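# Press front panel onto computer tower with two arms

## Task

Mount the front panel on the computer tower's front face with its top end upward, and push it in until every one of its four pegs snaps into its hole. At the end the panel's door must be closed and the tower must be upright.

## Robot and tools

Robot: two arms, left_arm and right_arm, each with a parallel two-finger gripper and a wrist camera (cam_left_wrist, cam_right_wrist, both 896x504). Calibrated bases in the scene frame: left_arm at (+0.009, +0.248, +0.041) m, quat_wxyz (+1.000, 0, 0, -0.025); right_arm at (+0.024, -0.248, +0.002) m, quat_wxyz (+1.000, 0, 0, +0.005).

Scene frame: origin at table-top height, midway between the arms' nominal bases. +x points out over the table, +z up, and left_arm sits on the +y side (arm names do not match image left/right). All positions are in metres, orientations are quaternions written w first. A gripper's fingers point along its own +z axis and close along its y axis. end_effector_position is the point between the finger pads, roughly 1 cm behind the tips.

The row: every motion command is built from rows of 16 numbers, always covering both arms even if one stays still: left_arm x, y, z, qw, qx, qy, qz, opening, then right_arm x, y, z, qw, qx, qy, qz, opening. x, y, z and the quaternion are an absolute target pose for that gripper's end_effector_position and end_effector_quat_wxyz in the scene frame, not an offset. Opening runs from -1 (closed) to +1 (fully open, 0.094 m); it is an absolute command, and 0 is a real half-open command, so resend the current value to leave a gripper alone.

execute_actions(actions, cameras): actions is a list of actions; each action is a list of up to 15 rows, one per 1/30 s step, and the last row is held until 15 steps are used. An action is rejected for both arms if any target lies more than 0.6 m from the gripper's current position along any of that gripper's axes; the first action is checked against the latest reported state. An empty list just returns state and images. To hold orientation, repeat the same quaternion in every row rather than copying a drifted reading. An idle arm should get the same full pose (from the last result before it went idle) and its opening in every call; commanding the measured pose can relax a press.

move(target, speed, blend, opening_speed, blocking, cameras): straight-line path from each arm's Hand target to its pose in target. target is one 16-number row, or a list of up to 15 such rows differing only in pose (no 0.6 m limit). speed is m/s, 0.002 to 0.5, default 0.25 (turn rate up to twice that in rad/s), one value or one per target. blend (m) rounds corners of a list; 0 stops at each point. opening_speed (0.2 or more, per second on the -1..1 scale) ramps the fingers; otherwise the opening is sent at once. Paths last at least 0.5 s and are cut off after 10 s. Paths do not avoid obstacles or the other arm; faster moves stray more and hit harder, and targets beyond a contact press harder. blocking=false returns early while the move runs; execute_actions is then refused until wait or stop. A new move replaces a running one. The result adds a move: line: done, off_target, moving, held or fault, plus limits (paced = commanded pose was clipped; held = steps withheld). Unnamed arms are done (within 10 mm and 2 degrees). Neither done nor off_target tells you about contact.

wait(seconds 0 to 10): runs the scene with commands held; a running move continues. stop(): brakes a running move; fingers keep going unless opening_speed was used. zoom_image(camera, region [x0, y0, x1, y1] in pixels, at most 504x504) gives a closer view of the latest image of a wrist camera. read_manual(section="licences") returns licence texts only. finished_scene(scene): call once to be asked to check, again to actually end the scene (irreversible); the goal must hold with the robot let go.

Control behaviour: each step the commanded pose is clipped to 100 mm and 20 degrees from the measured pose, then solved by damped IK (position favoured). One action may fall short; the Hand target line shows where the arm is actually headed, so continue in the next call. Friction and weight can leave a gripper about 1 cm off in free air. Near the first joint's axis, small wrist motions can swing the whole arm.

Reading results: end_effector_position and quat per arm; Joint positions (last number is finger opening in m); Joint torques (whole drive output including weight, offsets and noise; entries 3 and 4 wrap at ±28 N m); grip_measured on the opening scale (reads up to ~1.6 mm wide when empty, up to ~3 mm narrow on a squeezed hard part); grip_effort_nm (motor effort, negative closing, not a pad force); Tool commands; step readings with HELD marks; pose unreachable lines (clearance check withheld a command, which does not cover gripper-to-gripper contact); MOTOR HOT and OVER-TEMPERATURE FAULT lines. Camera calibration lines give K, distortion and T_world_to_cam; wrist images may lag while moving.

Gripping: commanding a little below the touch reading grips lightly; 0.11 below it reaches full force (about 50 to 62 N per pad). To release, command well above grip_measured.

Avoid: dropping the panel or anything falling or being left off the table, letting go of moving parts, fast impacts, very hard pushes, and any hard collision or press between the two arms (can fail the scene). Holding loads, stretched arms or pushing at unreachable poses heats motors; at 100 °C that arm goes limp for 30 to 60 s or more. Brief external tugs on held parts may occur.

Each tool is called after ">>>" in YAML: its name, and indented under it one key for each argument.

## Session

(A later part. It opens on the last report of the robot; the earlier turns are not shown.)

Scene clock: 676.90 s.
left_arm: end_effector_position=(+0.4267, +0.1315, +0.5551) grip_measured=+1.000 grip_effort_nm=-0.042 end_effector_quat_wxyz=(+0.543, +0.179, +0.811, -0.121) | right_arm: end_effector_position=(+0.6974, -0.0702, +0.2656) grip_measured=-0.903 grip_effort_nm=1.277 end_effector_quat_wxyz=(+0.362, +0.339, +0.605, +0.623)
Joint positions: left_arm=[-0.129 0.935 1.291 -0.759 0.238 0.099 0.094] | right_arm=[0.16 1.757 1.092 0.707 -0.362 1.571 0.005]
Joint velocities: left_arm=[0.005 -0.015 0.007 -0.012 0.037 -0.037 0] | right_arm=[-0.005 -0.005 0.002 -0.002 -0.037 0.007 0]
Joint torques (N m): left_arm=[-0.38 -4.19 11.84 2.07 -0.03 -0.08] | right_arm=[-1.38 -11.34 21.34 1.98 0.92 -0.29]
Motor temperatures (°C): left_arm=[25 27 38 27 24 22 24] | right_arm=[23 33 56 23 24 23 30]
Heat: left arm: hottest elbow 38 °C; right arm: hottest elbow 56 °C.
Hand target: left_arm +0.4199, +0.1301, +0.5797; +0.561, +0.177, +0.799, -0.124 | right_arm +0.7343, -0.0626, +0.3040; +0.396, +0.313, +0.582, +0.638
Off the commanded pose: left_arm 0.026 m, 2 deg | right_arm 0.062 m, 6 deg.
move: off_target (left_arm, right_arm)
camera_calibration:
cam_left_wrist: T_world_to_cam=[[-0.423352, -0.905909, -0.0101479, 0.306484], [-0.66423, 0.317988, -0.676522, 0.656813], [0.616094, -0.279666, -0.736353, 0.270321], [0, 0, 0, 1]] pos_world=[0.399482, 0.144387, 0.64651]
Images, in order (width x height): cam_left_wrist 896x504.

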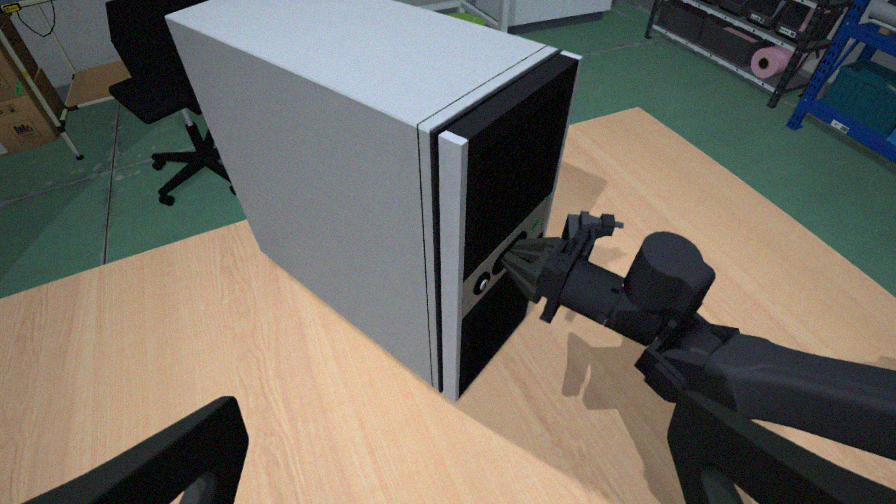

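>>> move:
  target: [0.42,0.13,0.58,0.56,0.177,0.799,-0.124,1,0.785,-0.045,0.296,0.3965,0.3123,0.5836,0.6378,-0.4]
  speed: 0.03
  cameras: ["cam_left_wrist"]

>>> zoom_image:
  camera: "cam_left_wrist"
  region: [420, 40, 600, 220]

>>> zoom_image:
  camera: "cam_left_wrist"
  region: [400, 340, 500, 440]

Scene clock: 685.27 s.
left_arm: end_effector_position=(+0.4266, +0.1313, +0.5551) grip_measured=+1.000 grip_effort_nm=-0.042 end_effector_quat_wxyz=(+0.543, +0.179, +0.811, -0.121) | right_arm: end_effector_position=(+0.7249, -0.0639, +0.2663) grip_measured=-0.899 grip_effort_nm=1.282 end_effector_quat_wxyz=(+0.365, +0.331, +0.601, +0.629)
Joint positions: left_arm=[-0.129 0.935 1.291 -0.759 0.238 0.099 0.094] | right_arm=[0.161 1.826 1.18 0.708 -0.368 1.571 0.005]
Joint velocities: left_arm=[-0.015 0.005 -0.012 -0.017 -0.022 0.007 0] | right_arm=[-0.015 0.005 0.007 0.002 0.051 -0.022 0]
Joint torques (N m): left_arm=[-0.44 -4.37 11.77 2.04 0 -0.09] | right_arm=[0.09 -10.58 24.24 0.84 1.67 -0.28]
Motor temperatures (°C): left_arm=[25 27 38 27 24 22 24] | right_arm=[23 33 57 23 24 23 30]
Heat: left arm: hottest elbow 38 °C; right arm: hottest elbow 57 °C.
Hand target: left_arm +0.4198, +0.1299, +0.5797; +0.560, +0.177, +0.799, -0.124 | right_arm +0.7697, -0.0483, +0.2955; +0.396, +0.313, +0.582, +0.638
Off the commanded pose: left_arm 0.026 m, 2 deg | right_arm 0.070 m, 5 deg.
move: off_target (left_arm, right_arm)
camera_calibration:
cam_left_wrist: T_world_to_cam=[[-0.423697, -0.905747, -0.0101479, 0.306447], [-0.664109, 0.318242, -0.676522, 0.656749], [0.615987, -0.279901, -0.736353, 0.27038], [0, 0, 0, 1]] pos_world=[0.399443, 0.144238, 0.64651]
Images, in order (width x height): cam_left_wrist 896x504.

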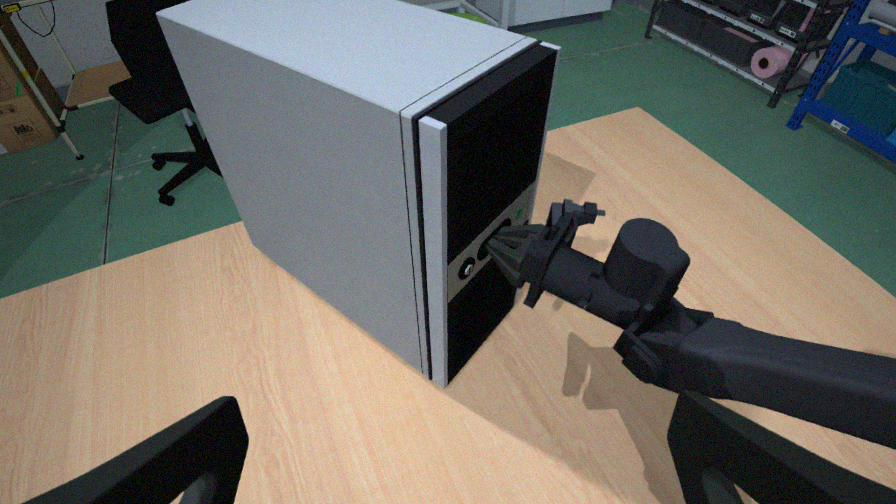

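Scaled by 2.800 from the camera's 896x504 image, which has a finer 1280x720 frame.

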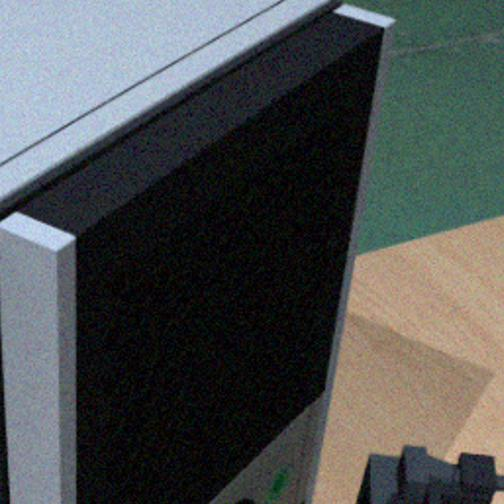

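Scaled by 5.040 from the camera's 896x504 image, which has a finer 1280x720 frame.

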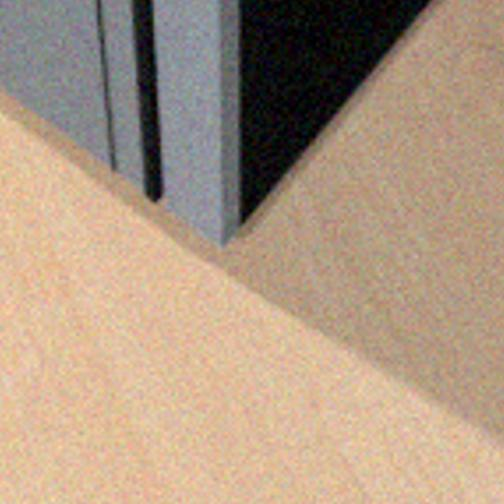

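>>> move:
  target:
    - [0.42,0.08,0.54,0.693,-0.141,0.693,0.141,-1,0.745,-0.058,0.308,0.3965,0.3123,0.5836,0.6378,-0.4]
    - [0.57,-0.03,0.46,0.693,-0.141,0.693,0.141,-1,0.745,-0.058,0.308,0.3965,0.3123,0.5836,0.6378,-0.4]
  speed: 0.15

Scene clock: 707.30 s.
left_arm: end_effector_position=(+0.5562, -0.0247, +0.4409) grip_measured=-0.988 grip_effort_nm=-0.652 end_effector_quat_wxyz=(+0.682, -0.130, +0.704, +0.152) | right_arm: end_effector_position=(+0.7243, -0.0640, +0.2680) grip_measured=-0.899 grip_effort_nm=1.272 end_effector_quat_wxyz=(+0.364, +0.332, +0.602, +0.628)
Joint positions: left_arm=[-0.668 1.531 1.257 0.22 -1.119 -0.012 0.001] | right_arm=[0.161 1.82 1.18 0.699 -0.368 1.571 0.005]
Joint velocities: left_arm=[0.015 -0.015 -0.002 -0.002 0.022 -0.022 0] | right_arm=[-0.005 -0.005 0.007 0.012 -0.051 0.022 0]
Joint torques (N m): left_arm=[0.79 -11.05 12.81 2.29 0.01 0.11] | right_arm=[-0.91 -16.5 15.72 1.32 1.2 -0.32]
Motor temperatures (°C): left_arm=[25 27 39 27 24 22 25] | right_arm=[23 33 61 23 26 23 30]
Heat: left arm: hottest elbow 39 °C; right arm: hottest elbow 61 °C.
Hand target: left_arm +0.5661, -0.0279, +0.4586; +0.691, -0.140, +0.694, +0.145 | right_arm +0.7406, -0.0590, +0.3083; +0.396, +0.313, +0.582, +0.638
Off the commanded pose: left_arm 0.024 m, 2 deg | right_arm 0.045 m, 5 deg.
move: off_target (left_arm, right_arm)
camera_calibration:
cam_left_wrist: T_world_to_cam=[[0.391546, -0.918919, -0.0477417, -0.218305], [-0.425811, -0.134953, -0.894691, 0.667641], [0.815706, 0.370641, -0.444126, -0.161067], [0, 0, 0, 1]] pos_world=[0.501149, -0.0508064, 0.515376]
cam_right_wrist: T_world_to_cam=[[0.0406835, 0.00674106, -0.999149, 0.237375], [-0.828626, 0.559, -0.0299687, 0.683412], [0.558322, 0.829141, 0.0283279, -0.271917], [0, 0, 0, 1]] pos_world=[0.708453, -0.15817, 0.265357]

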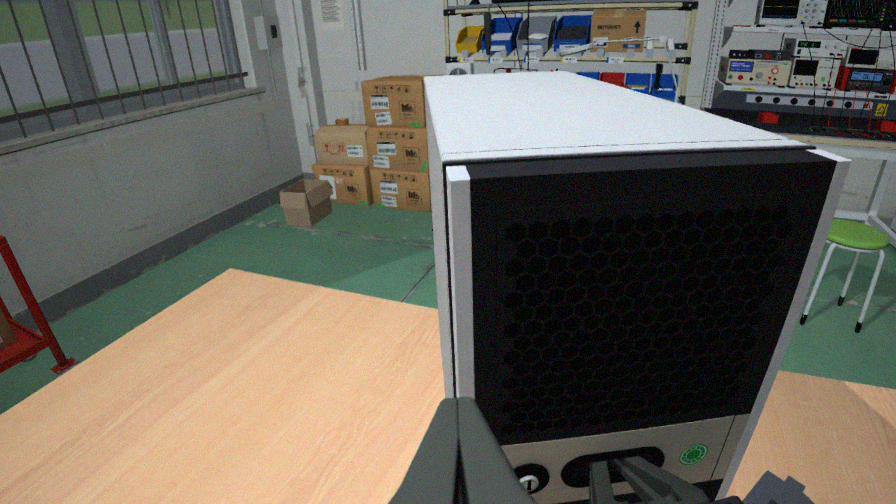

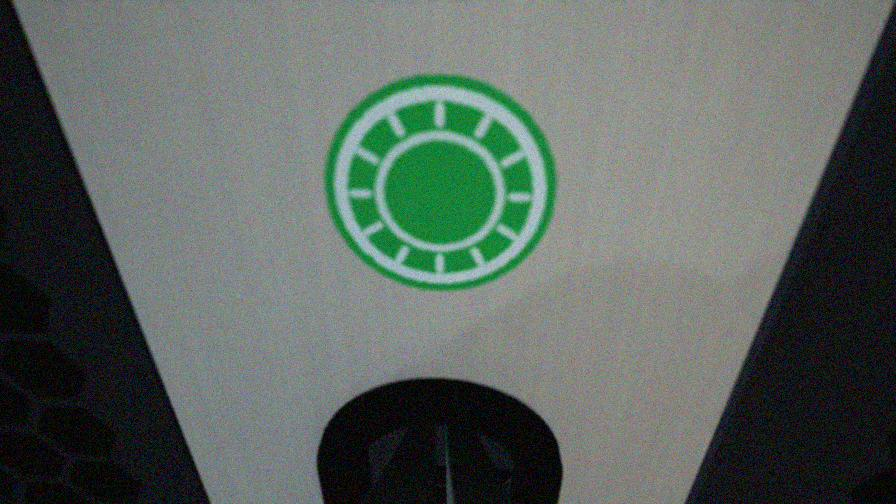

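>>> move:
  target: [0.665,-0.004,0.452,0.693,-0.141,0.693,0.141,-1,0.745,-0.058,0.308,0.3965,0.3123,0.5836,0.6378,-0.4]
  speed: 0.06
  cameras: ["cam_left_wrist"]

Scene clock: 715.30 s.
left_arm: end_effector_position=(+0.6527, +0.0023, +0.4409) grip_measured=-0.988 grip_effort_nm=-0.662 end_effector_quat_wxyz=(+0.687, -0.138, +0.699, +0.143) | right_arm: end_effector_position=(+0.7241, -0.0641, +0.2676) grip_measured=-0.899 grip_effort_nm=1.282 end_effector_quat_wxyz=(+0.364, +0.333, +0.602, +0.628)
Joint positions: left_arm=[-0.523 1.686 1.437 0.223 -0.972 -0.012 0.001] | right_arm=[0.161 1.82 1.179 0.699 -0.367 1.571 0.005]
Joint velocities: left_arm=[-0.005 0.005 0.007 -0.012 0.007 -0.007 0.001] | right_arm=[-0.005 -0.005 -0.012 0.002 -0.007 -0.154 -0.001]
Joint torques (N m): left_arm=[0.44 -12.51 13.05 1.84 0.08 0.1] | right_arm=[-0.38 -16.67 15.9 1.52 1.23 -0.32]
Motor temperatures (°C): left_arm=[25 27 39 27 24 22 25] | right_arm=[23 33 61 23 26 23 30]
Heat: left arm: hottest elbow 39 °C; right arm: hottest elbow 61 °C.
Hand target: left_arm +0.6642, -0.0023, +0.4505; +0.692, -0.142, +0.693, +0.140 | right_arm +0.7405, -0.0591, +0.3079; +0.396, +0.313, +0.582, +0.638
Off the commanded pose: left_arm 0.018 m, 1 deg | right_arm 0.046 m, 5 deg.
move: off_target (left_arm, right_arm)
camera_calibration:
cam_left_wrist: T_world_to_cam=[[0.391577, -0.91991, -0.0208237, -0.243214], [-0.409017, -0.153745, -0.899482, 0.70358], [0.82424, 0.360734, -0.436462, -0.258699], [0, 0, 0, 1]] pos_world=[0.596243, -0.0222416, 0.51488]
Images, in order (width x height): cam_left_wrist 896x504.

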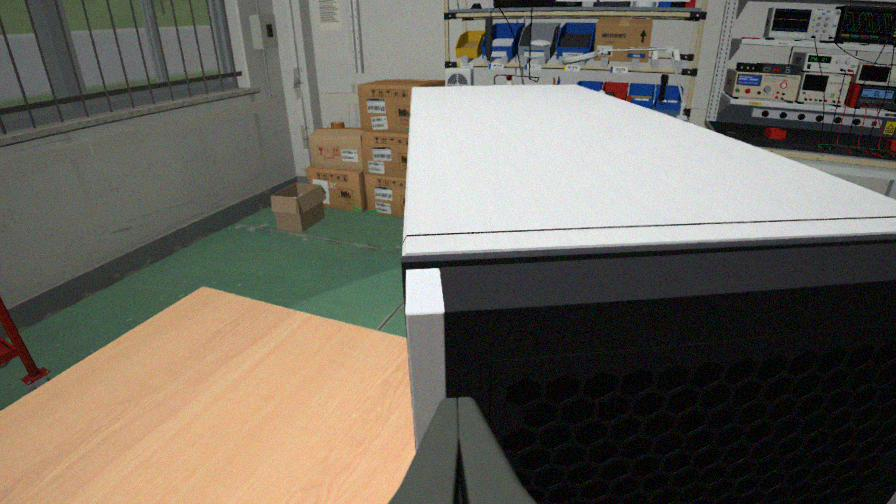

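>>> move:
  target: [0.71,0.018,0.455,0.693,-0.141,0.693,0.141,-1,0.745,-0.058,0.308,0.3965,0.3123,0.5836,0.6378,-0.4]
  speed: 0.04
  cameras: ["cam_left_wrist"]

>>> move:
  target: [0.74,0.028,0.455,0.693,-0.141,0.693,0.141,-1,0.745,-0.058,0.308,0.3965,0.3123,0.5836,0.6378,-0.4]
  speed: 0.04
  cameras: ["cam_left_wrist"]

Scene clock: 723.40 s.
left_arm: end_effector_position=(+0.6772, +0.0051, +0.4464) grip_measured=-0.988 grip_effort_nm=-0.657 end_effector_quat_wxyz=(+0.689, -0.131, +0.700, +0.134) | right_arm: end_effector_position=(+0.7242, -0.0643, +0.2674) grip_measured=-0.899 grip_effort_nm=1.287 end_effector_quat_wxyz=(+0.365, +0.333, +0.602, +0.628)
Joint positions: left_arm=[-0.492 1.724 1.501 0.2 -0.92 -0.012 0.001] | right_arm=[0.161 1.82 1.179 0.698 -0.366 1.571 0.005]
Joint velocities: left_arm=[-0.015 0.005 0.012 -0.007 0.022 -0.066 0.001] | right_arm=[0.005 -0.005 -0.012 0.007 -0.007 0.007 0]
Joint torques (N m): left_arm=[3.37 -11.4 15.01 1.8 0.79 0.11] | right_arm=[-0.56 -16.85 16.01 1.61 1.19 -0.29]
Motor temperatures (°C): left_arm=[25 27 40 27 24 22 25] | right_arm=[23 33 60 23 26 23 30]
Heat: left arm: hottest elbow 40 °C; right arm: hottest elbow 60 °C.
Hand target: left_arm +0.7063, +0.0202, +0.4533; +0.693, -0.141, +0.693, +0.141 | right_arm +0.7405, -0.0590, +0.3081; +0.396, +0.313, +0.582, +0.638
Off the commanded pose: left_arm 0.036 m, 2 deg | right_arm 0.046 m, 5 deg.
move: off_target (left_arm, right_arm)
camera_calibration:
cam_left_wrist: T_world_to_cam=[[0.37082, -0.928532, -0.0179, -0.237285], [-0.410975, -0.146782, -0.899753, 0.720363], [0.832822, 0.341003, -0.436033, -0.283456], [0, 0, 0, 1]] pos_world=[0.620109, -0.0179307, 0.520305]
Images, in order (width x height): cam_left_wrist 896x504.

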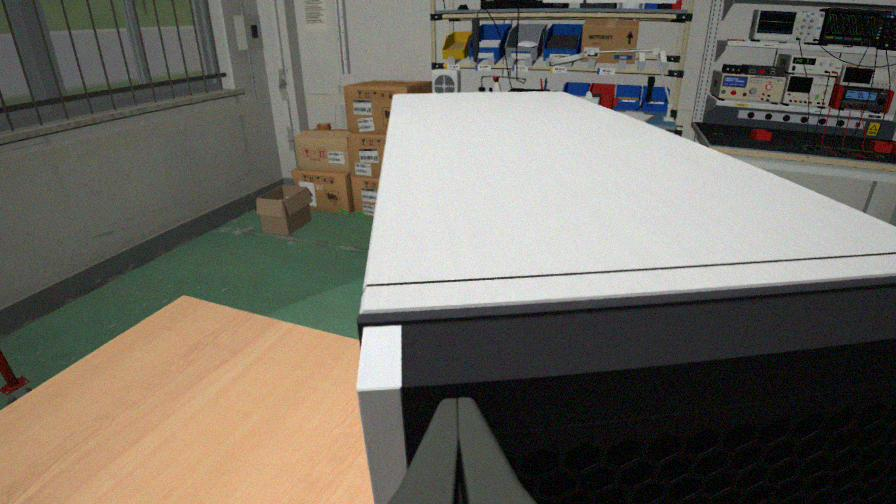

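Scene clock: 724.73 s.
left_arm: end_effector_position=(+0.6868, -0.0075, +0.4512) grip_measured=-0.989 grip_effort_nm=-0.652 end_effector_quat_wxyz=(+0.692, -0.120, +0.702, +0.121) | right_arm: end_effector_position=(+0.7257, -0.0670, +0.2668) grip_measured=-0.899 grip_effort_nm=1.282 end_effector_quat_wxyz=(+0.367, +0.341, +0.599, +0.625)
Joint positions: left_arm=[-0.496 1.747 1.544 0.183 -0.887 -0.012 0.001] | right_arm=[0.161 1.82 1.179 0.694 -0.349 1.576 0.005]
Joint velocities: left_arm=[-0.034 -0.005 0.007 -0.002 -0.022 -0.022 0] | right_arm=[0.005 -0.005 0.032 -0.007 0.051 -0.081 0.001]
Joint torques (N m): left_arm=[6.12 -10.23 15.97 1.91 0.94 0.14] | right_arm=[-1.08 -16.44 15.86 1.65 0.57 -0.34]
Motor temperatures (°C): left_arm=[25 27 40 27 24 22 25] | right_arm=[23 33 60 23 26 23 30]
Heat: left arm: hottest elbow 40 °C; right arm: hottest elbow 60 °C.
Hand target: left_arm +0.7305, +0.0326, +0.4521; +0.693, -0.141, +0.693, +0.141 | right_arm +0.7407, -0.0593, +0.3081; +0.396, +0.313, +0.582, +0.637
Off the commanded pose: left_arm 0.064 m, 3 deg | right_arm 0.046 m, 5 deg.
move: off_target (left_arm, right_arm)
camera_calibration:
cam_left_wrist: T_world_to_cam=[[0.337332, -0.941261, -0.0153603, -0.230743], [-0.414279, -0.133779, -0.900265, 0.729393], [0.845329, 0.310051, -0.435072, -0.294277], [0, 0, 0, 1]] pos_world=[0.628769, -0.0283706, 0.525071]
Images, in order (width x height): cam_left_wrist 896x504.

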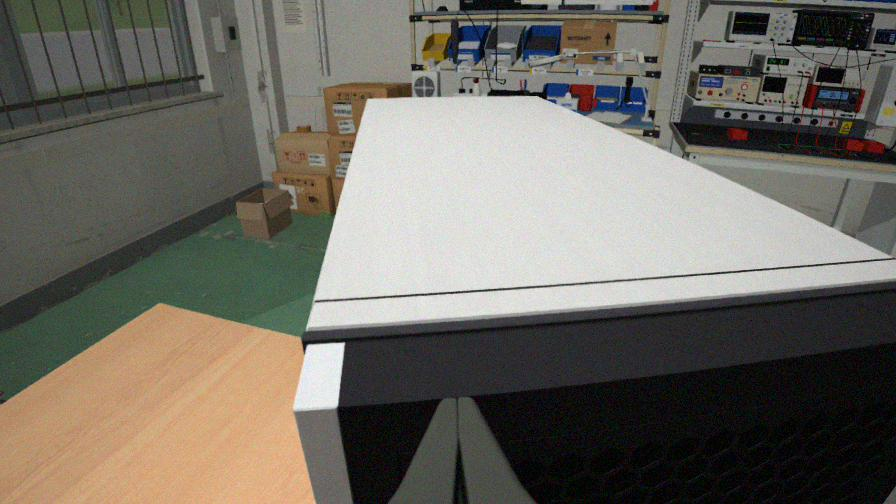

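>>> move:
  target:
    - [0.64,-0.02,0.46,0.693,-0.141,0.693,0.141,-1,0.745,-0.058,0.308,0.3965,0.3123,0.5836,0.6378,-0.4]
    - [0.42,0.13,0.58,0.56,0.177,0.799,-0.124,-1,0.745,-0.058,0.308,0.3965,0.3123,0.5836,0.6378,-0.4]
  speed: 0.15
  cameras: ["cam_left_wrist"]

>>> zoom_image:
  camera: "cam_left_wrist"
  region: [380, 20, 580, 220]

>>> zoom_image:
  camera: "cam_left_wrist"
  region: [380, 220, 560, 400]

Scene clock: 743.50 s.
left_arm: end_effector_position=(+0.4263, +0.1238, +0.5537) grip_measured=-0.989 grip_effort_nm=-0.647 end_effector_quat_wxyz=(+0.544, +0.175, +0.810, -0.131) | right_arm: end_effector_position=(+0.7252, -0.0652, +0.2668) grip_measured=-0.899 grip_effort_nm=1.272 end_effector_quat_wxyz=(+0.367, +0.339, +0.600, +0.625)
Joint positions: left_arm=[-0.149 0.934 1.282 -0.742 0.231 0.072 0.001] | right_arm=[0.163 1.82 1.179 0.694 -0.351 1.572 0.005]
Joint velocities: left_arm=[-0.015 -0.005 0.002 -0.032 -0.007 -0.007 0] | right_arm=[-0.005 -0.005 0.012 -0.012 0.022 -0.037 0]
Joint torques (N m): left_arm=[0.32 -3.78 12.82 1.8 0.15 0.13] | right_arm=[-0.67 -16.44 16.09 1.7 0.54 -0.3]
Motor temperatures (°C): left_arm=[25 28 43 27 25 22 25] | right_arm=[22 33 59 23 25 23 30]
Heat: left arm: hottest elbow 43 °C; right arm: hottest elbow 59 °C.
Hand target: left_arm +0.4221, +0.1273, +0.5820; +0.563, +0.178, +0.797, -0.126 | right_arm +0.7406, -0.0590, +0.3081; +0.396, +0.313, +0.582, +0.638
Off the commanded pose: left_arm 0.028 m, 2 deg | right_arm 0.046 m, 5 deg.
move: off_target (left_arm, right_arm)
camera_calibration:
cam_left_wrist: T_world_to_cam=[[-0.426989, -0.904196, 0.0105054, 0.289201], [-0.664593, 0.305921, -0.68171, 0.66251], [0.613186, -0.298065, -0.731547, 0.268213], [0, 0, 0, 1]] pos_world=[0.399321, 0.138763, 0.644812]
Images, in order (width x height): cam_left_wrist 896x504.

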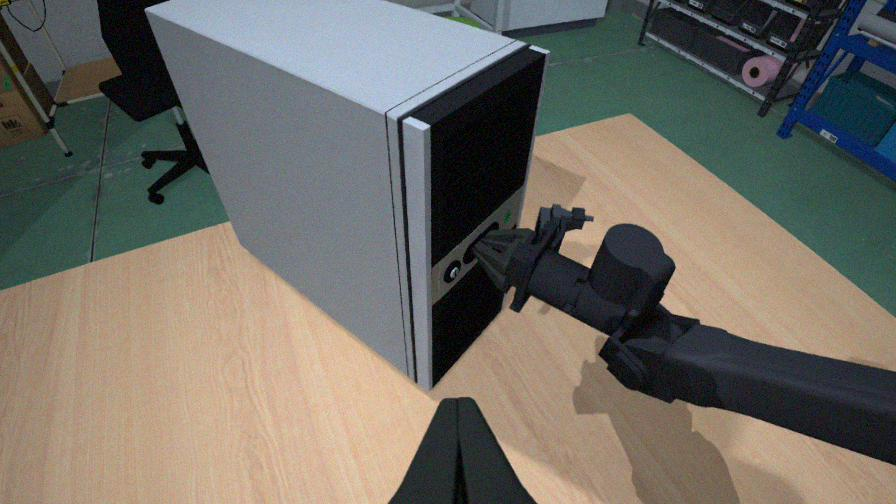

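Scaled by 2.520 from the camera's 896x504 image, which has a finer 1280x720 frame.

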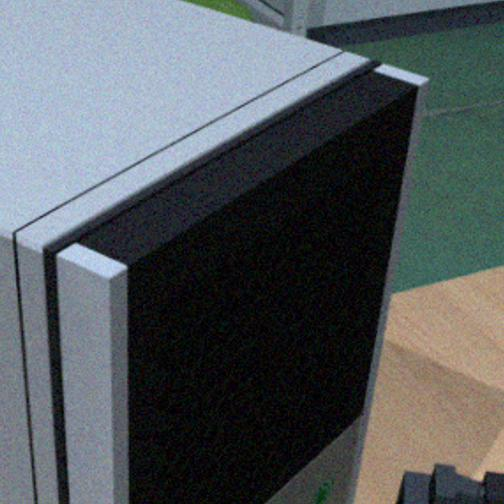

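Scaled by 2.800 from the camera's 896x504 image, which has a finer 1280x720 frame.

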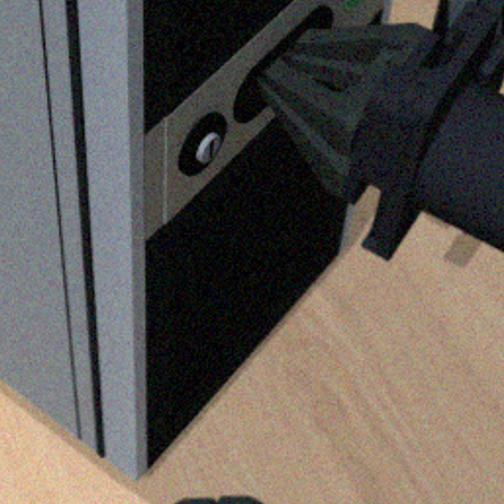

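>>> zoom_image:
  camera: "cam_left_wrist"
  region: [390, 330, 450, 390]

>>> zoom_image:
  camera: "cam_left_wrist"
  region: [380, 100, 440, 160]

>>> zoom_image:
  camera: "cam_left_wrist"
  region: [500, 30, 560, 90]

Scaled by 8.400 from the camera's 896x504 image, which has a finer 1280x720 frame.

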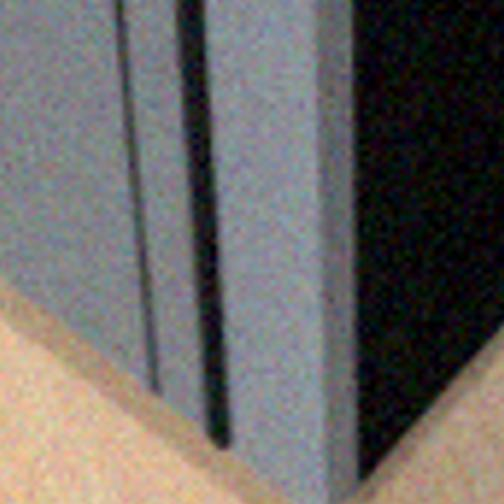

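Scaled by 8.400 from the camera's 896x504 image, which has a finer 1280x720 frame.

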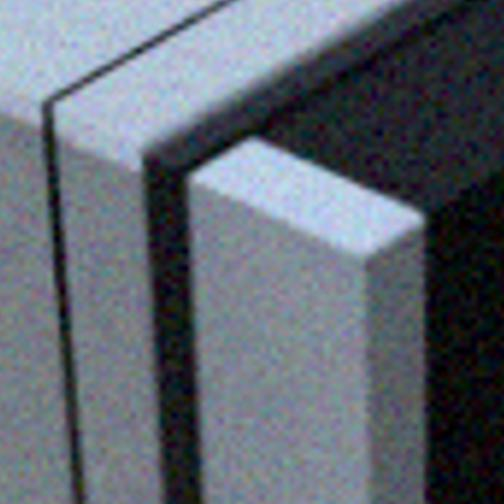

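Scaled by 8.400 from the camera's 896x504 image, which has a finer 1280x720 frame.

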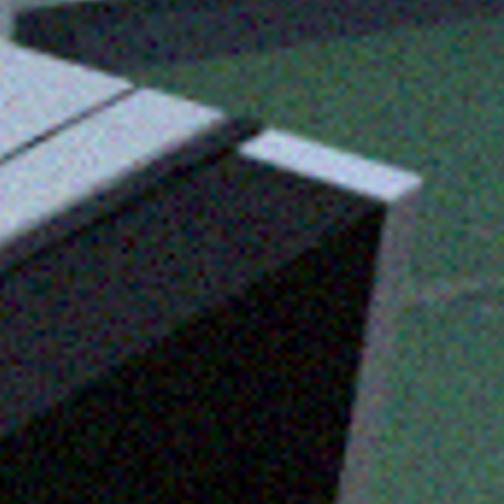

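>>> move:
  target: [0.42,0.13,0.58,0.56,0.177,0.799,-0.124,-1,0.743,-0.058,0.311,0.3965,0.3123,0.5836,0.6378,-1]
  opening_speed: 0.3
  cameras: ["cam_left_wrist"]

>>> zoom_image:
  camera: "cam_left_wrist"
  region: [380, 20, 580, 220]

Scene clock: 766.50 s.
left_arm: end_effector_position=(+0.4259, +0.1260, +0.5515) grip_measured=-0.989 grip_effort_nm=-0.647 end_effector_quat_wxyz=(+0.540, +0.174, +0.813, -0.129) | right_arm: end_effector_position=(+0.7251, -0.0651, +0.2668) grip_measured=-0.987 grip_effort_nm=-0.691 end_effector_quat_wxyz=(+0.369, +0.337, +0.601, +0.624)
Joint positions: left_arm=[-0.144 0.934 1.282 -0.752 0.232 0.075 0.001] | right_arm=[0.163 1.82 1.179 0.694 -0.352 1.567 0.001]
Joint velocities: left_arm=[0.005 -0.005 -0.012 0.002 -0.022 -0.022 0] | right_arm=[-0.005 -0.005 0.012 -0.012 -0.051 -0.007 0]
Joint torques (N m): left_arm=[0.67 -4.07 12.48 1.84 0.16 0.14] | right_arm=[-0.44 -16.79 15.6 1.4 0.64 -0.27]
Motor temperatures (°C): left_arm=[25 27 45 27 24 22 25] | right_arm=[22 33 61 23 25 23 30]
Heat: left arm: hottest elbow 45 °C; right arm: hottest elbow 61 °C.
Hand target: left_arm +0.4196, +0.1299, +0.5796; +0.561, +0.177, +0.799, -0.124 | right_arm +0.7387, -0.0590, +0.3110; +0.396, +0.313, +0.582, +0.638
Off the commanded pose: left_arm 0.029 m, 3 deg | right_arm 0.048 m, 5 deg.
move: off_target (left_arm, right_arm)
camera_calibration:
cam_left_wrist: T_world_to_cam=[[-0.423776, -0.905709, 0.0102186, 0.290043], [-0.671442, 0.306552, -0.674679, 0.659083], [0.607931, -0.292774, -0.73804, 0.272612], [0, 0, 0, 1]] pos_world=[0.39972, 0.140465, 0.642904]
Images, in order (width x height): cam_left_wrist 896x504.

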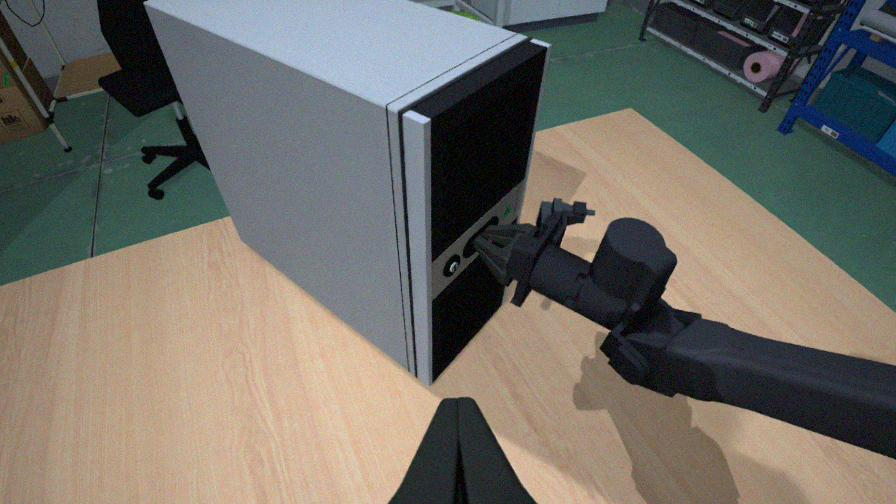

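Scaled by 2.520 from the camera's 896x504 image, which has a finer 1280x720 frame.

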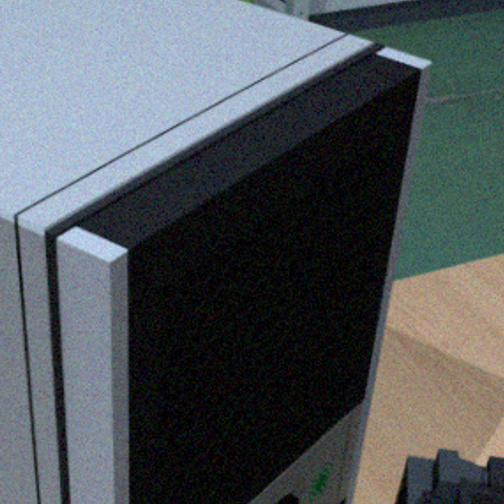

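>>> move:
  target:
    - [0.42,0.13,0.58,0.56,0.177,0.799,-0.124,-1,0.64,-0.115,0.318,0.3965,0.3123,0.5836,0.6378,-1]
    - [0.42,0.13,0.58,0.56,0.177,0.799,-0.124,-1,0.45,-0.33,0.42,0.690,-0.153,0.690,0.153,-1]
  speed: 0.12

Scene clock: 788.33 s.
left_arm: end_effector_position=(+0.4259, +0.1260, +0.5515) grip_measured=-0.989 grip_effort_nm=-0.652 end_effector_quat_wxyz=(+0.540, +0.174, +0.813, -0.129) | right_arm: end_effector_position=(+0.4541, -0.3246, +0.4068) grip_measured=-0.987 grip_effort_nm=-0.686 end_effector_quat_wxyz=(+0.685, -0.143, +0.694, +0.169)
Joint positions: left_arm=[-0.144 0.934 1.282 -0.752 0.232 0.075 0.001] | right_arm=[-0.51 0.974 0.776 0.188 -0.945 0.03 0.001]
Joint velocities: left_arm=[0.005 0.015 -0.002 -0.022 -0.007 -0.022 0.001] | right_arm=[0.005 -0.005 -0.002 0.002 -0.037 -0.081 -0.001]
Joint torques (N m): left_arm=[0.32 -4.19 12.44 1.85 0.15 0.14] | right_arm=[-2.43 -6.71 11.77 0.98 -0.15 -0.15]
Motor temperatures (°C): left_arm=[25 27 46 27 24 22 25] | right_arm=[22 33 59 22 25 23 29]
Heat: left arm: hottest elbow 46 °C; right arm: hottest elbow 59 °C.
Hand target: left_arm +0.4196, +0.1299, +0.5796; +0.561, +0.177, +0.800, -0.124 | right_arm +0.4512, -0.3285, +0.4184; +0.692, -0.150, +0.689, +0.156
Off the commanded pose: left_arm 0.029 m, 3 deg | right_arm 0.015 m, 2 deg.
move: off_target (left_arm, right_arm)
camera_calibration:
cam_left_wrist: T_world_to_cam=[[-0.423776, -0.905709, 0.0102186, 0.290043], [-0.671442, 0.306552, -0.674679, 0.659083], [0.607931, -0.292774, -0.73804, 0.272612], [0, 0, 0, 1]] pos_world=[0.39972, 0.140465, 0.642904]
cam_right_wrist: T_world_to_cam=[[0.414811, -0.908858, -0.0436841, -0.467033], [-0.407155, -0.142466, -0.902179, 0.545036], [0.81373, 0.39202, -0.429143, 0.0193405], [0, 0, 0, 1]] pos_world=[0.399907, -0.354399, 0.479618]

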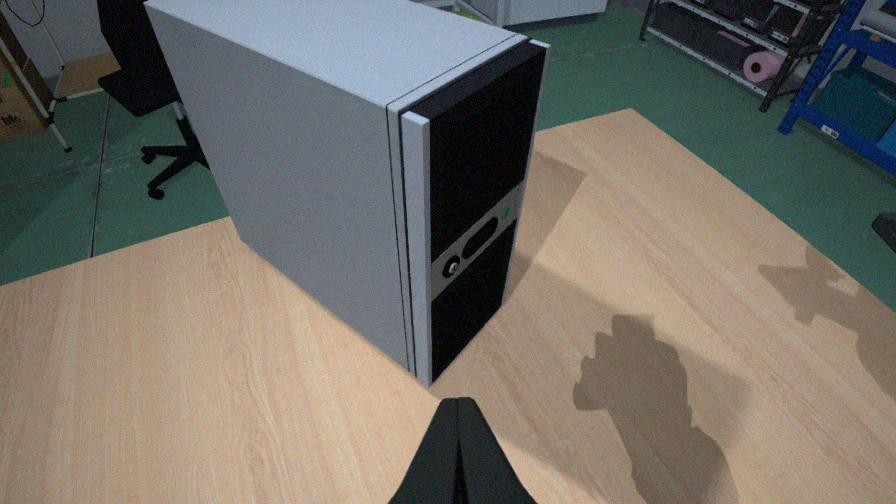

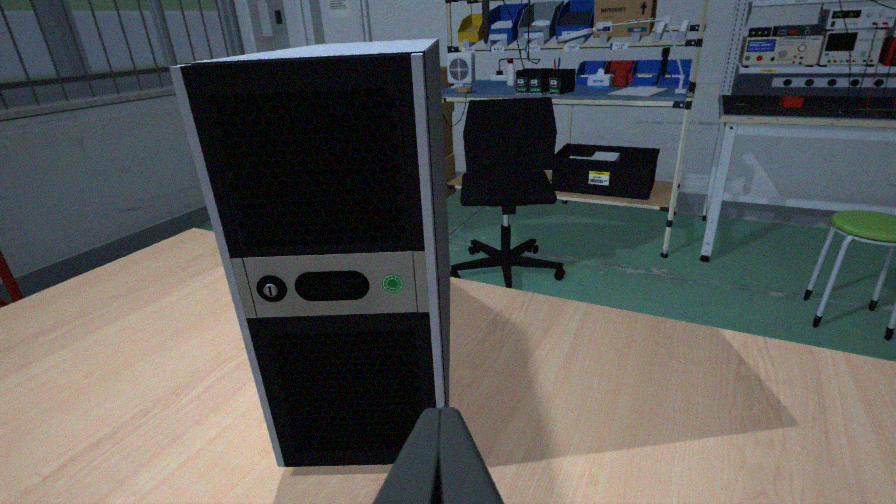

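>>> zoom_image:
  camera: "cam_right_wrist"
  region: [370, 30, 470, 130]

>>> zoom_image:
  camera: "cam_right_wrist"
  region: [390, 310, 490, 410]

>>> zoom_image:
  camera: "cam_right_wrist"
  region: [160, 40, 460, 340]

Scaled by 5.040 from the camera's 896x504 image, which has a finer 1280x720 frame.

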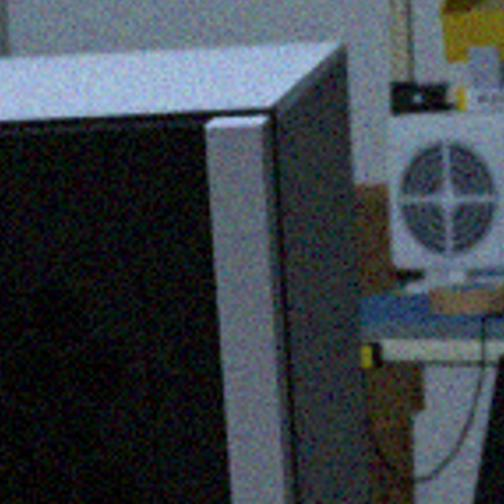

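Scaled by 5.040 from the camera's 896x504 image, which has a finer 1280x720 frame.

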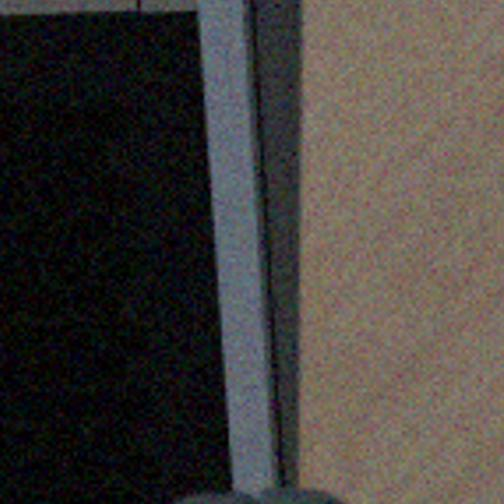

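Scaled by 1.680 from the camera's 896x504 image, which has a finer 1280x720 frame.

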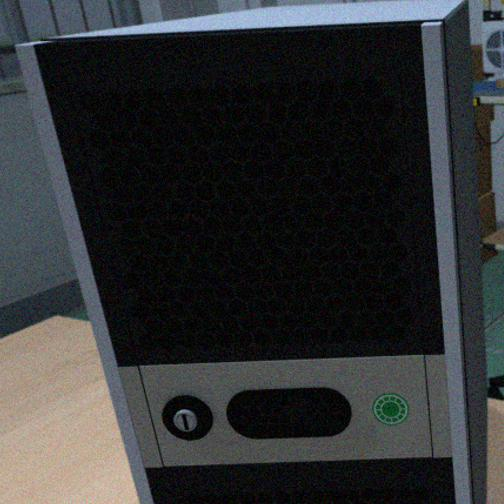

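>>> move:
  target:
    - [0.45,0.28,0.45,0.632,0.335,0.591,-0.372,-1,0.54,-0.40,0.38,0.641,-0.299,0.641,0.299,-1]
    - [0.55,0.30,0.30,0.632,0.335,0.591,-0.372,-1,0.64,-0.43,0.33,0.641,-0.299,0.641,0.299,-1]
  speed: 0.15

Scene clock: 803.97 s.
left_arm: end_effector_position=(+0.5311, +0.2995, +0.3003) grip_measured=-0.989 grip_effort_nm=-0.652 end_effector_quat_wxyz=(+0.634, +0.324, +0.598, -0.369) | right_arm: end_effector_position=(+0.6287, -0.4298, +0.3143) grip_measured=-0.987 grip_effort_nm=-0.686 end_effector_quat_wxyz=(+0.631, -0.277, +0.653, +0.315)
Joint positions: left_arm=[0.479 1.757 0.918 1.419 1.432 -0.605 0.001] | right_arm=[-0.575 1.782 1.321 0.424 -1.427 0.025 0.001]
Joint velocities: left_arm=[-0.024 0.005 0.002 -0.012 0.022 -0.11 0] | right_arm=[-0.005 -0.005 0.002 -0.002 -0.007 -0.037 0.002]
Joint torques (N m): left_arm=[-0.79 -9.88 8.99 1.8 -0.55 -0.08] | right_arm=[-0.26 -16.15 13.94 1.58 0.15 -0.14]
Motor temperatures (°C): left_arm=[25 27 45 27 24 22 25] | right_arm=[22 32 56 22 25 23 28]
Heat: left arm: hottest elbow 45 °C; right arm: hottest elbow 56 °C.
Hand target: left_arm +0.5417, +0.3006, +0.3019; +0.635, +0.329, +0.593, -0.369 | right_arm +0.6397, -0.4281, +0.3336; +0.642, -0.298, +0.640, +0.299
Off the commanded pose: left_arm 0.019 m, 1 deg | right_arm 0.019 m, 4 deg.
move: off_target (left_arm, right_arm)
camera_calibration:
cam_left_wrist: T_world_to_cam=[[-0.854187, -0.519608, 0.0192896, 0.604592], [-0.199296, 0.292909, -0.935139, 0.338526], [0.480256, -0.802628, -0.353755, 0.179217], [0, 0, 0, 1]] pos_world=[0.497832, 0.358839, 0.368306]
cam_right_wrist: T_world_to_cam=[[0.747058, -0.661319, -0.0675468, -0.734092], [-0.330565, -0.281409, -0.900853, 0.409477], [0.576742, 0.695317, -0.428838, 0.158009], [0, 0, 0, 1]] pos_world=[0.592637, -0.480105, 0.387053]

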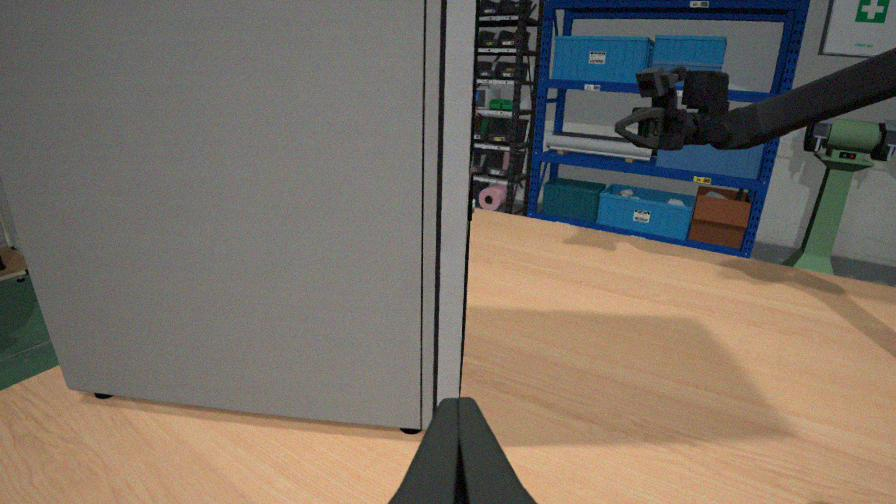

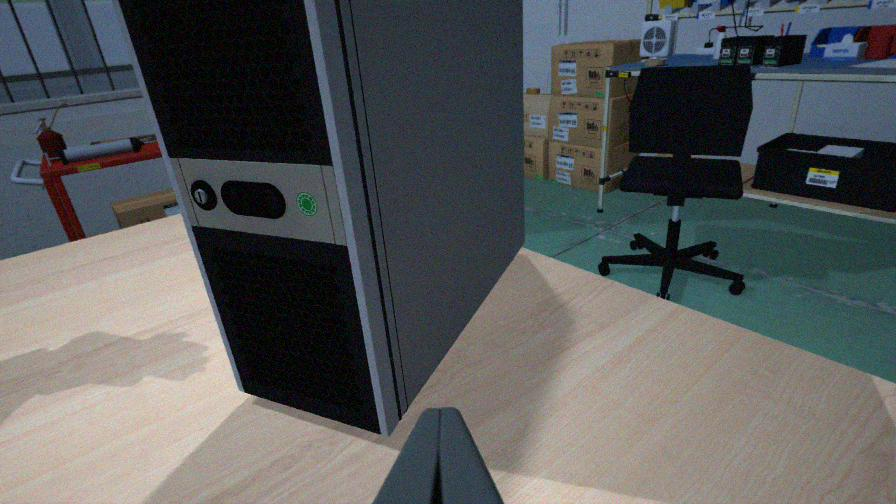

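>>> zoom_image:
  camera: "cam_left_wrist"
  region: [415, 320, 505, 440]

>>> zoom_image:
  camera: "cam_left_wrist"
  region: [410, 0, 500, 100]

>>> zoom_image:
  camera: "cam_right_wrist"
  region: [350, 330, 450, 440]

>>> zoom_image:
  camera: "cam_right_wrist"
  region: [300, 0, 400, 100]

Scaled by 4.200 from the camera's 896x504 image, which has a finer 1280x720 frame.

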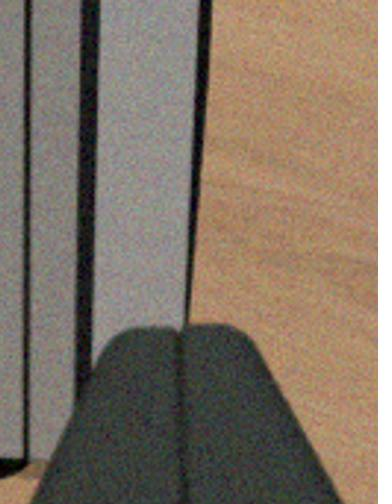

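Scaled by 5.040 from the camera's 896x504 image, which has a finer 1280x720 frame.

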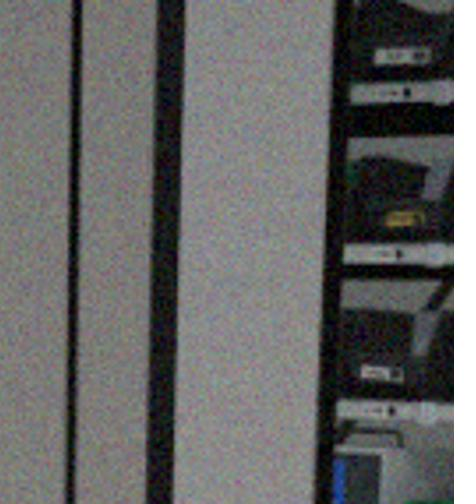

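Scaled by 4.582 from the camera's 896x504 image, which has a finer 1280x720 frame.

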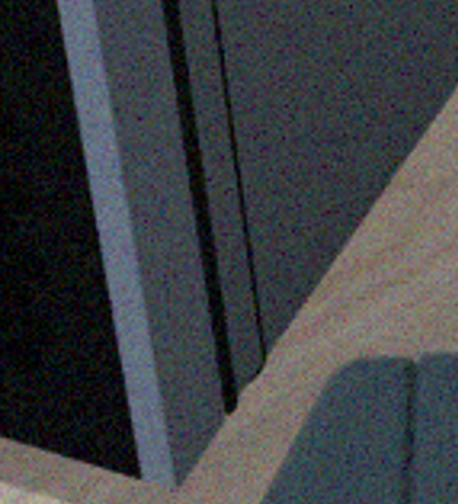

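Scaled by 5.040 from the camera's 896x504 image, which has a finer 1280x720 frame.

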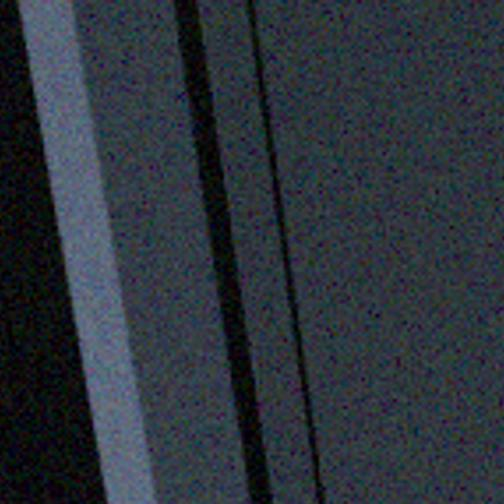

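>>> move:
  target:
    - [0.55,0.30,0.30,0.632,0.335,0.591,-0.372,-1,0.60,-0.28,0.45,0.691,-0.150,0.691,0.150,-1]
    - [0.55,0.30,0.30,0.632,0.335,0.591,-0.372,-1,0.72,-0.162,0.455,0.691,-0.150,0.691,0.150,-1]
  speed: 0.15
  cameras: ["cam_right_wrist"]

Scene clock: 852.43 s.
left_arm: end_effector_position=(+0.5392, +0.2993, +0.2994) grip_measured=-0.989 grip_effort_nm=-0.637 end_effector_quat_wxyz=(+0.632, +0.330, +0.595, -0.370) | right_arm: end_effector_position=(+0.7097, -0.1686, +0.4235) grip_measured=-0.987 grip_effort_nm=-0.686 end_effector_quat_wxyz=(+0.673, -0.144, +0.709, +0.153)
Joint positions: left_arm=[0.472 1.777 0.945 1.419 1.437 -0.606 0.001] | right_arm=[0.006 1.549 1.346 0.152 -0.407 0.003 0.001]
Joint velocities: left_arm=[0.005 0.005 0.012 0.007 -0.007 -0.066 -0.001] | right_arm=[-0.015 0.005 0.002 -0.012 -0.022 -0.095 -0.001]
Joint torques (N m): left_arm=[-0.44 -10.23 8.95 1.54 -0.38 -0.07] | right_arm=[-0.91 -14.21 15.75 1.17 0.18 -0.18]
Motor temperatures (°C): left_arm=[25 28 40 27 25 22 25] | right_arm=[22 32 55 22 24 23 28]
Heat: left arm: hottest elbow 40 °C; right arm: hottest elbow 55 °C.
Hand target: left_arm +0.5495, +0.3000, +0.2996; +0.632, +0.335, +0.592, -0.372 | right_arm +0.7162, -0.1648, +0.4517; +0.689, -0.153, +0.693, +0.147
Off the commanded pose: left_arm 0.011 m, 1 deg | right_arm 0.034 m, 3 deg.
move: off_target (left_arm, right_arm)
camera_calibration:
cam_right_wrist: T_world_to_cam=[[0.395284, -0.918122, -0.0283193, -0.424765], [-0.437879, -0.161241, -0.884456, 0.697633], [0.807473, 0.362012, -0.465763, -0.227773], [0, 0, 0, 1]] pos_world=[0.657302, -0.195042, 0.498909]
Images, in order (width x height): cam_right_wrist 896x504.

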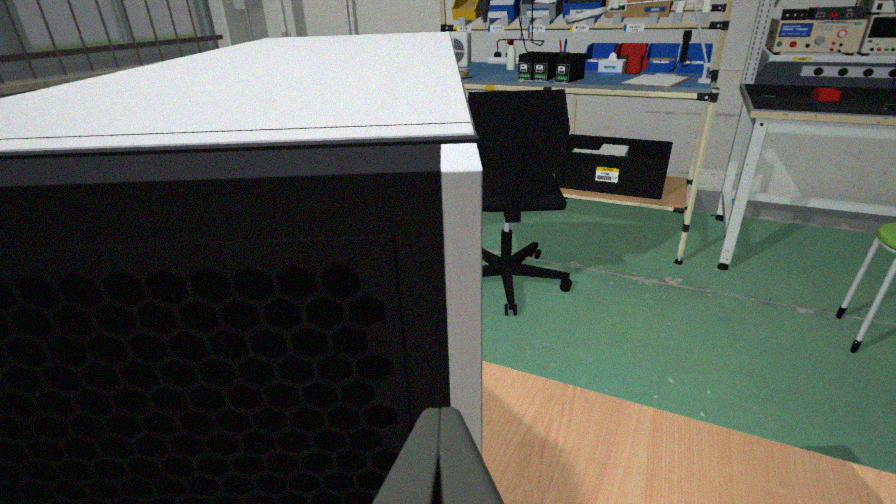

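>>> move:
  target:
    - [0.55,0.30,0.30,0.632,0.335,0.591,-0.372,-1,0.755,-0.140,0.452,0.691,-0.150,0.691,0.150,-1]
    - [0.55,0.30,0.30,0.632,0.335,0.591,-0.372,-1,0.81,-0.117,0.442,0.691,-0.150,0.691,0.150,-1]
  speed: 0.04

Scene clock: 858.33 s.
left_arm: end_effector_position=(+0.5393, +0.2994, +0.2995) grip_measured=-0.989 grip_effort_nm=-0.637 end_effector_quat_wxyz=(+0.632, +0.330, +0.595, -0.370) | right_arm: end_effector_position=(+0.7777, -0.1720, +0.4269) grip_measured=-0.987 grip_effort_nm=-0.681 end_effector_quat_wxyz=(+0.680, -0.120, +0.712, +0.127)
Joint positions: left_arm=[0.472 1.777 0.946 1.419 1.437 -0.606 0.001] | right_arm=[0.018 1.71 1.552 0.112 -0.323 0.003 0.001]
Joint velocities: left_arm=[-0.015 -0.005 -0.007 -0.012 -0.037 0.037 0] | right_arm=[-0.015 -0.005 -0.022 -0.007 -0.051 -0.022 0]
Joint torques (N m): left_arm=[-0.56 -10.23 8.9 1.5 -0.35 -0.09] | right_arm=[3.84 -11.28 20.11 2.07 -0.32 -0.07]
Motor temperatures (°C): left_arm=[25 28 40 27 25 22 25] | right_arm=[22 33 55 22 24 23 28]
Heat: left arm: hottest elbow 40 °C; right arm: hottest elbow 55 °C.
Hand target: left_arm +0.5496, +0.3000, +0.2999; +0.632, +0.335, +0.592, -0.371 | right_arm +0.7989, -0.1177, +0.4396; +0.691, -0.150, +0.691, +0.150
Off the commanded pose: left_arm 0.011 m, 1 deg | right_arm 0.066 m, 5 deg.
move: off_target (left_arm, right_arm)
camera_calibration:
cam_left_wrist: T_world_to_cam=[[-0.859643, -0.51075, 0.0122071, 0.613903], [-0.191217, 0.299496, -0.93474, 0.333089], [0.473762, -0.805876, -0.355124, 0.179792], [0, 0, 0, 1]] pos_world=[0.506251, 0.358682, 0.367706]
cam_right_wrist: T_world_to_cam=[[0.328354, -0.944288, -0.0224595, -0.409565], [-0.443885, -0.133275, -0.886117, 0.739958], [0.833757, 0.300929, -0.462916, -0.312047], [0, 0, 0, 1]] pos_world=[0.72311, -0.194225, 0.50204]

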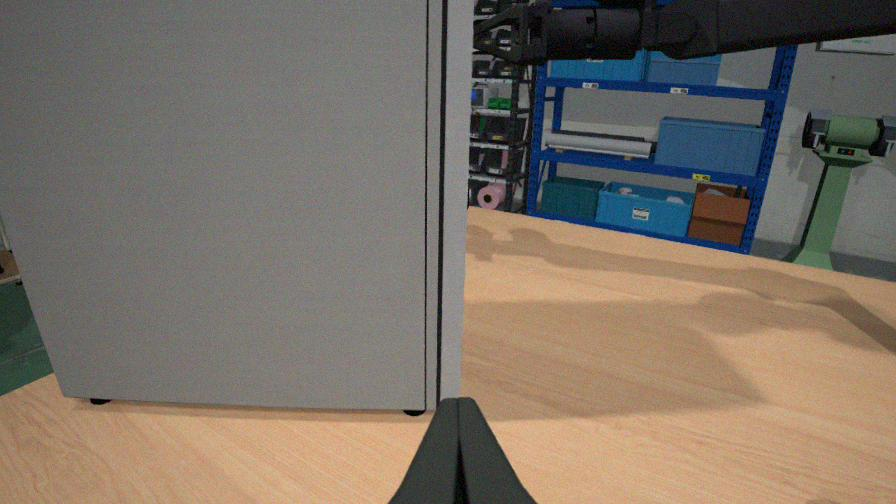

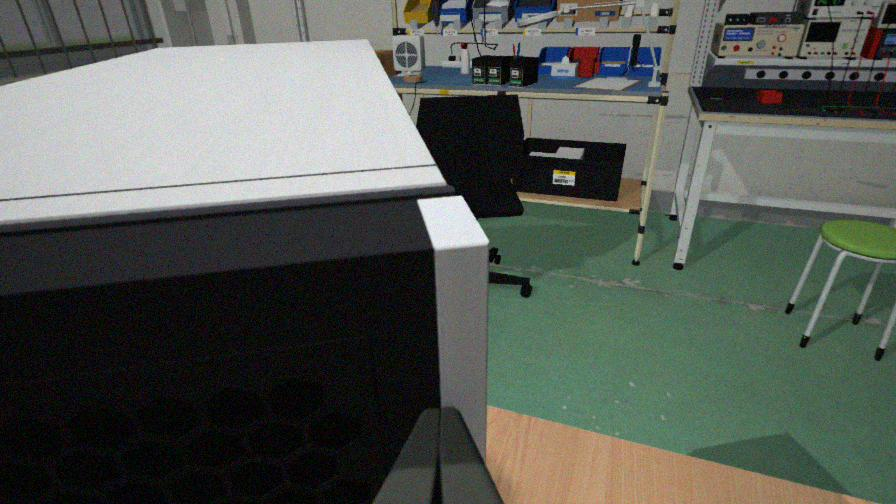

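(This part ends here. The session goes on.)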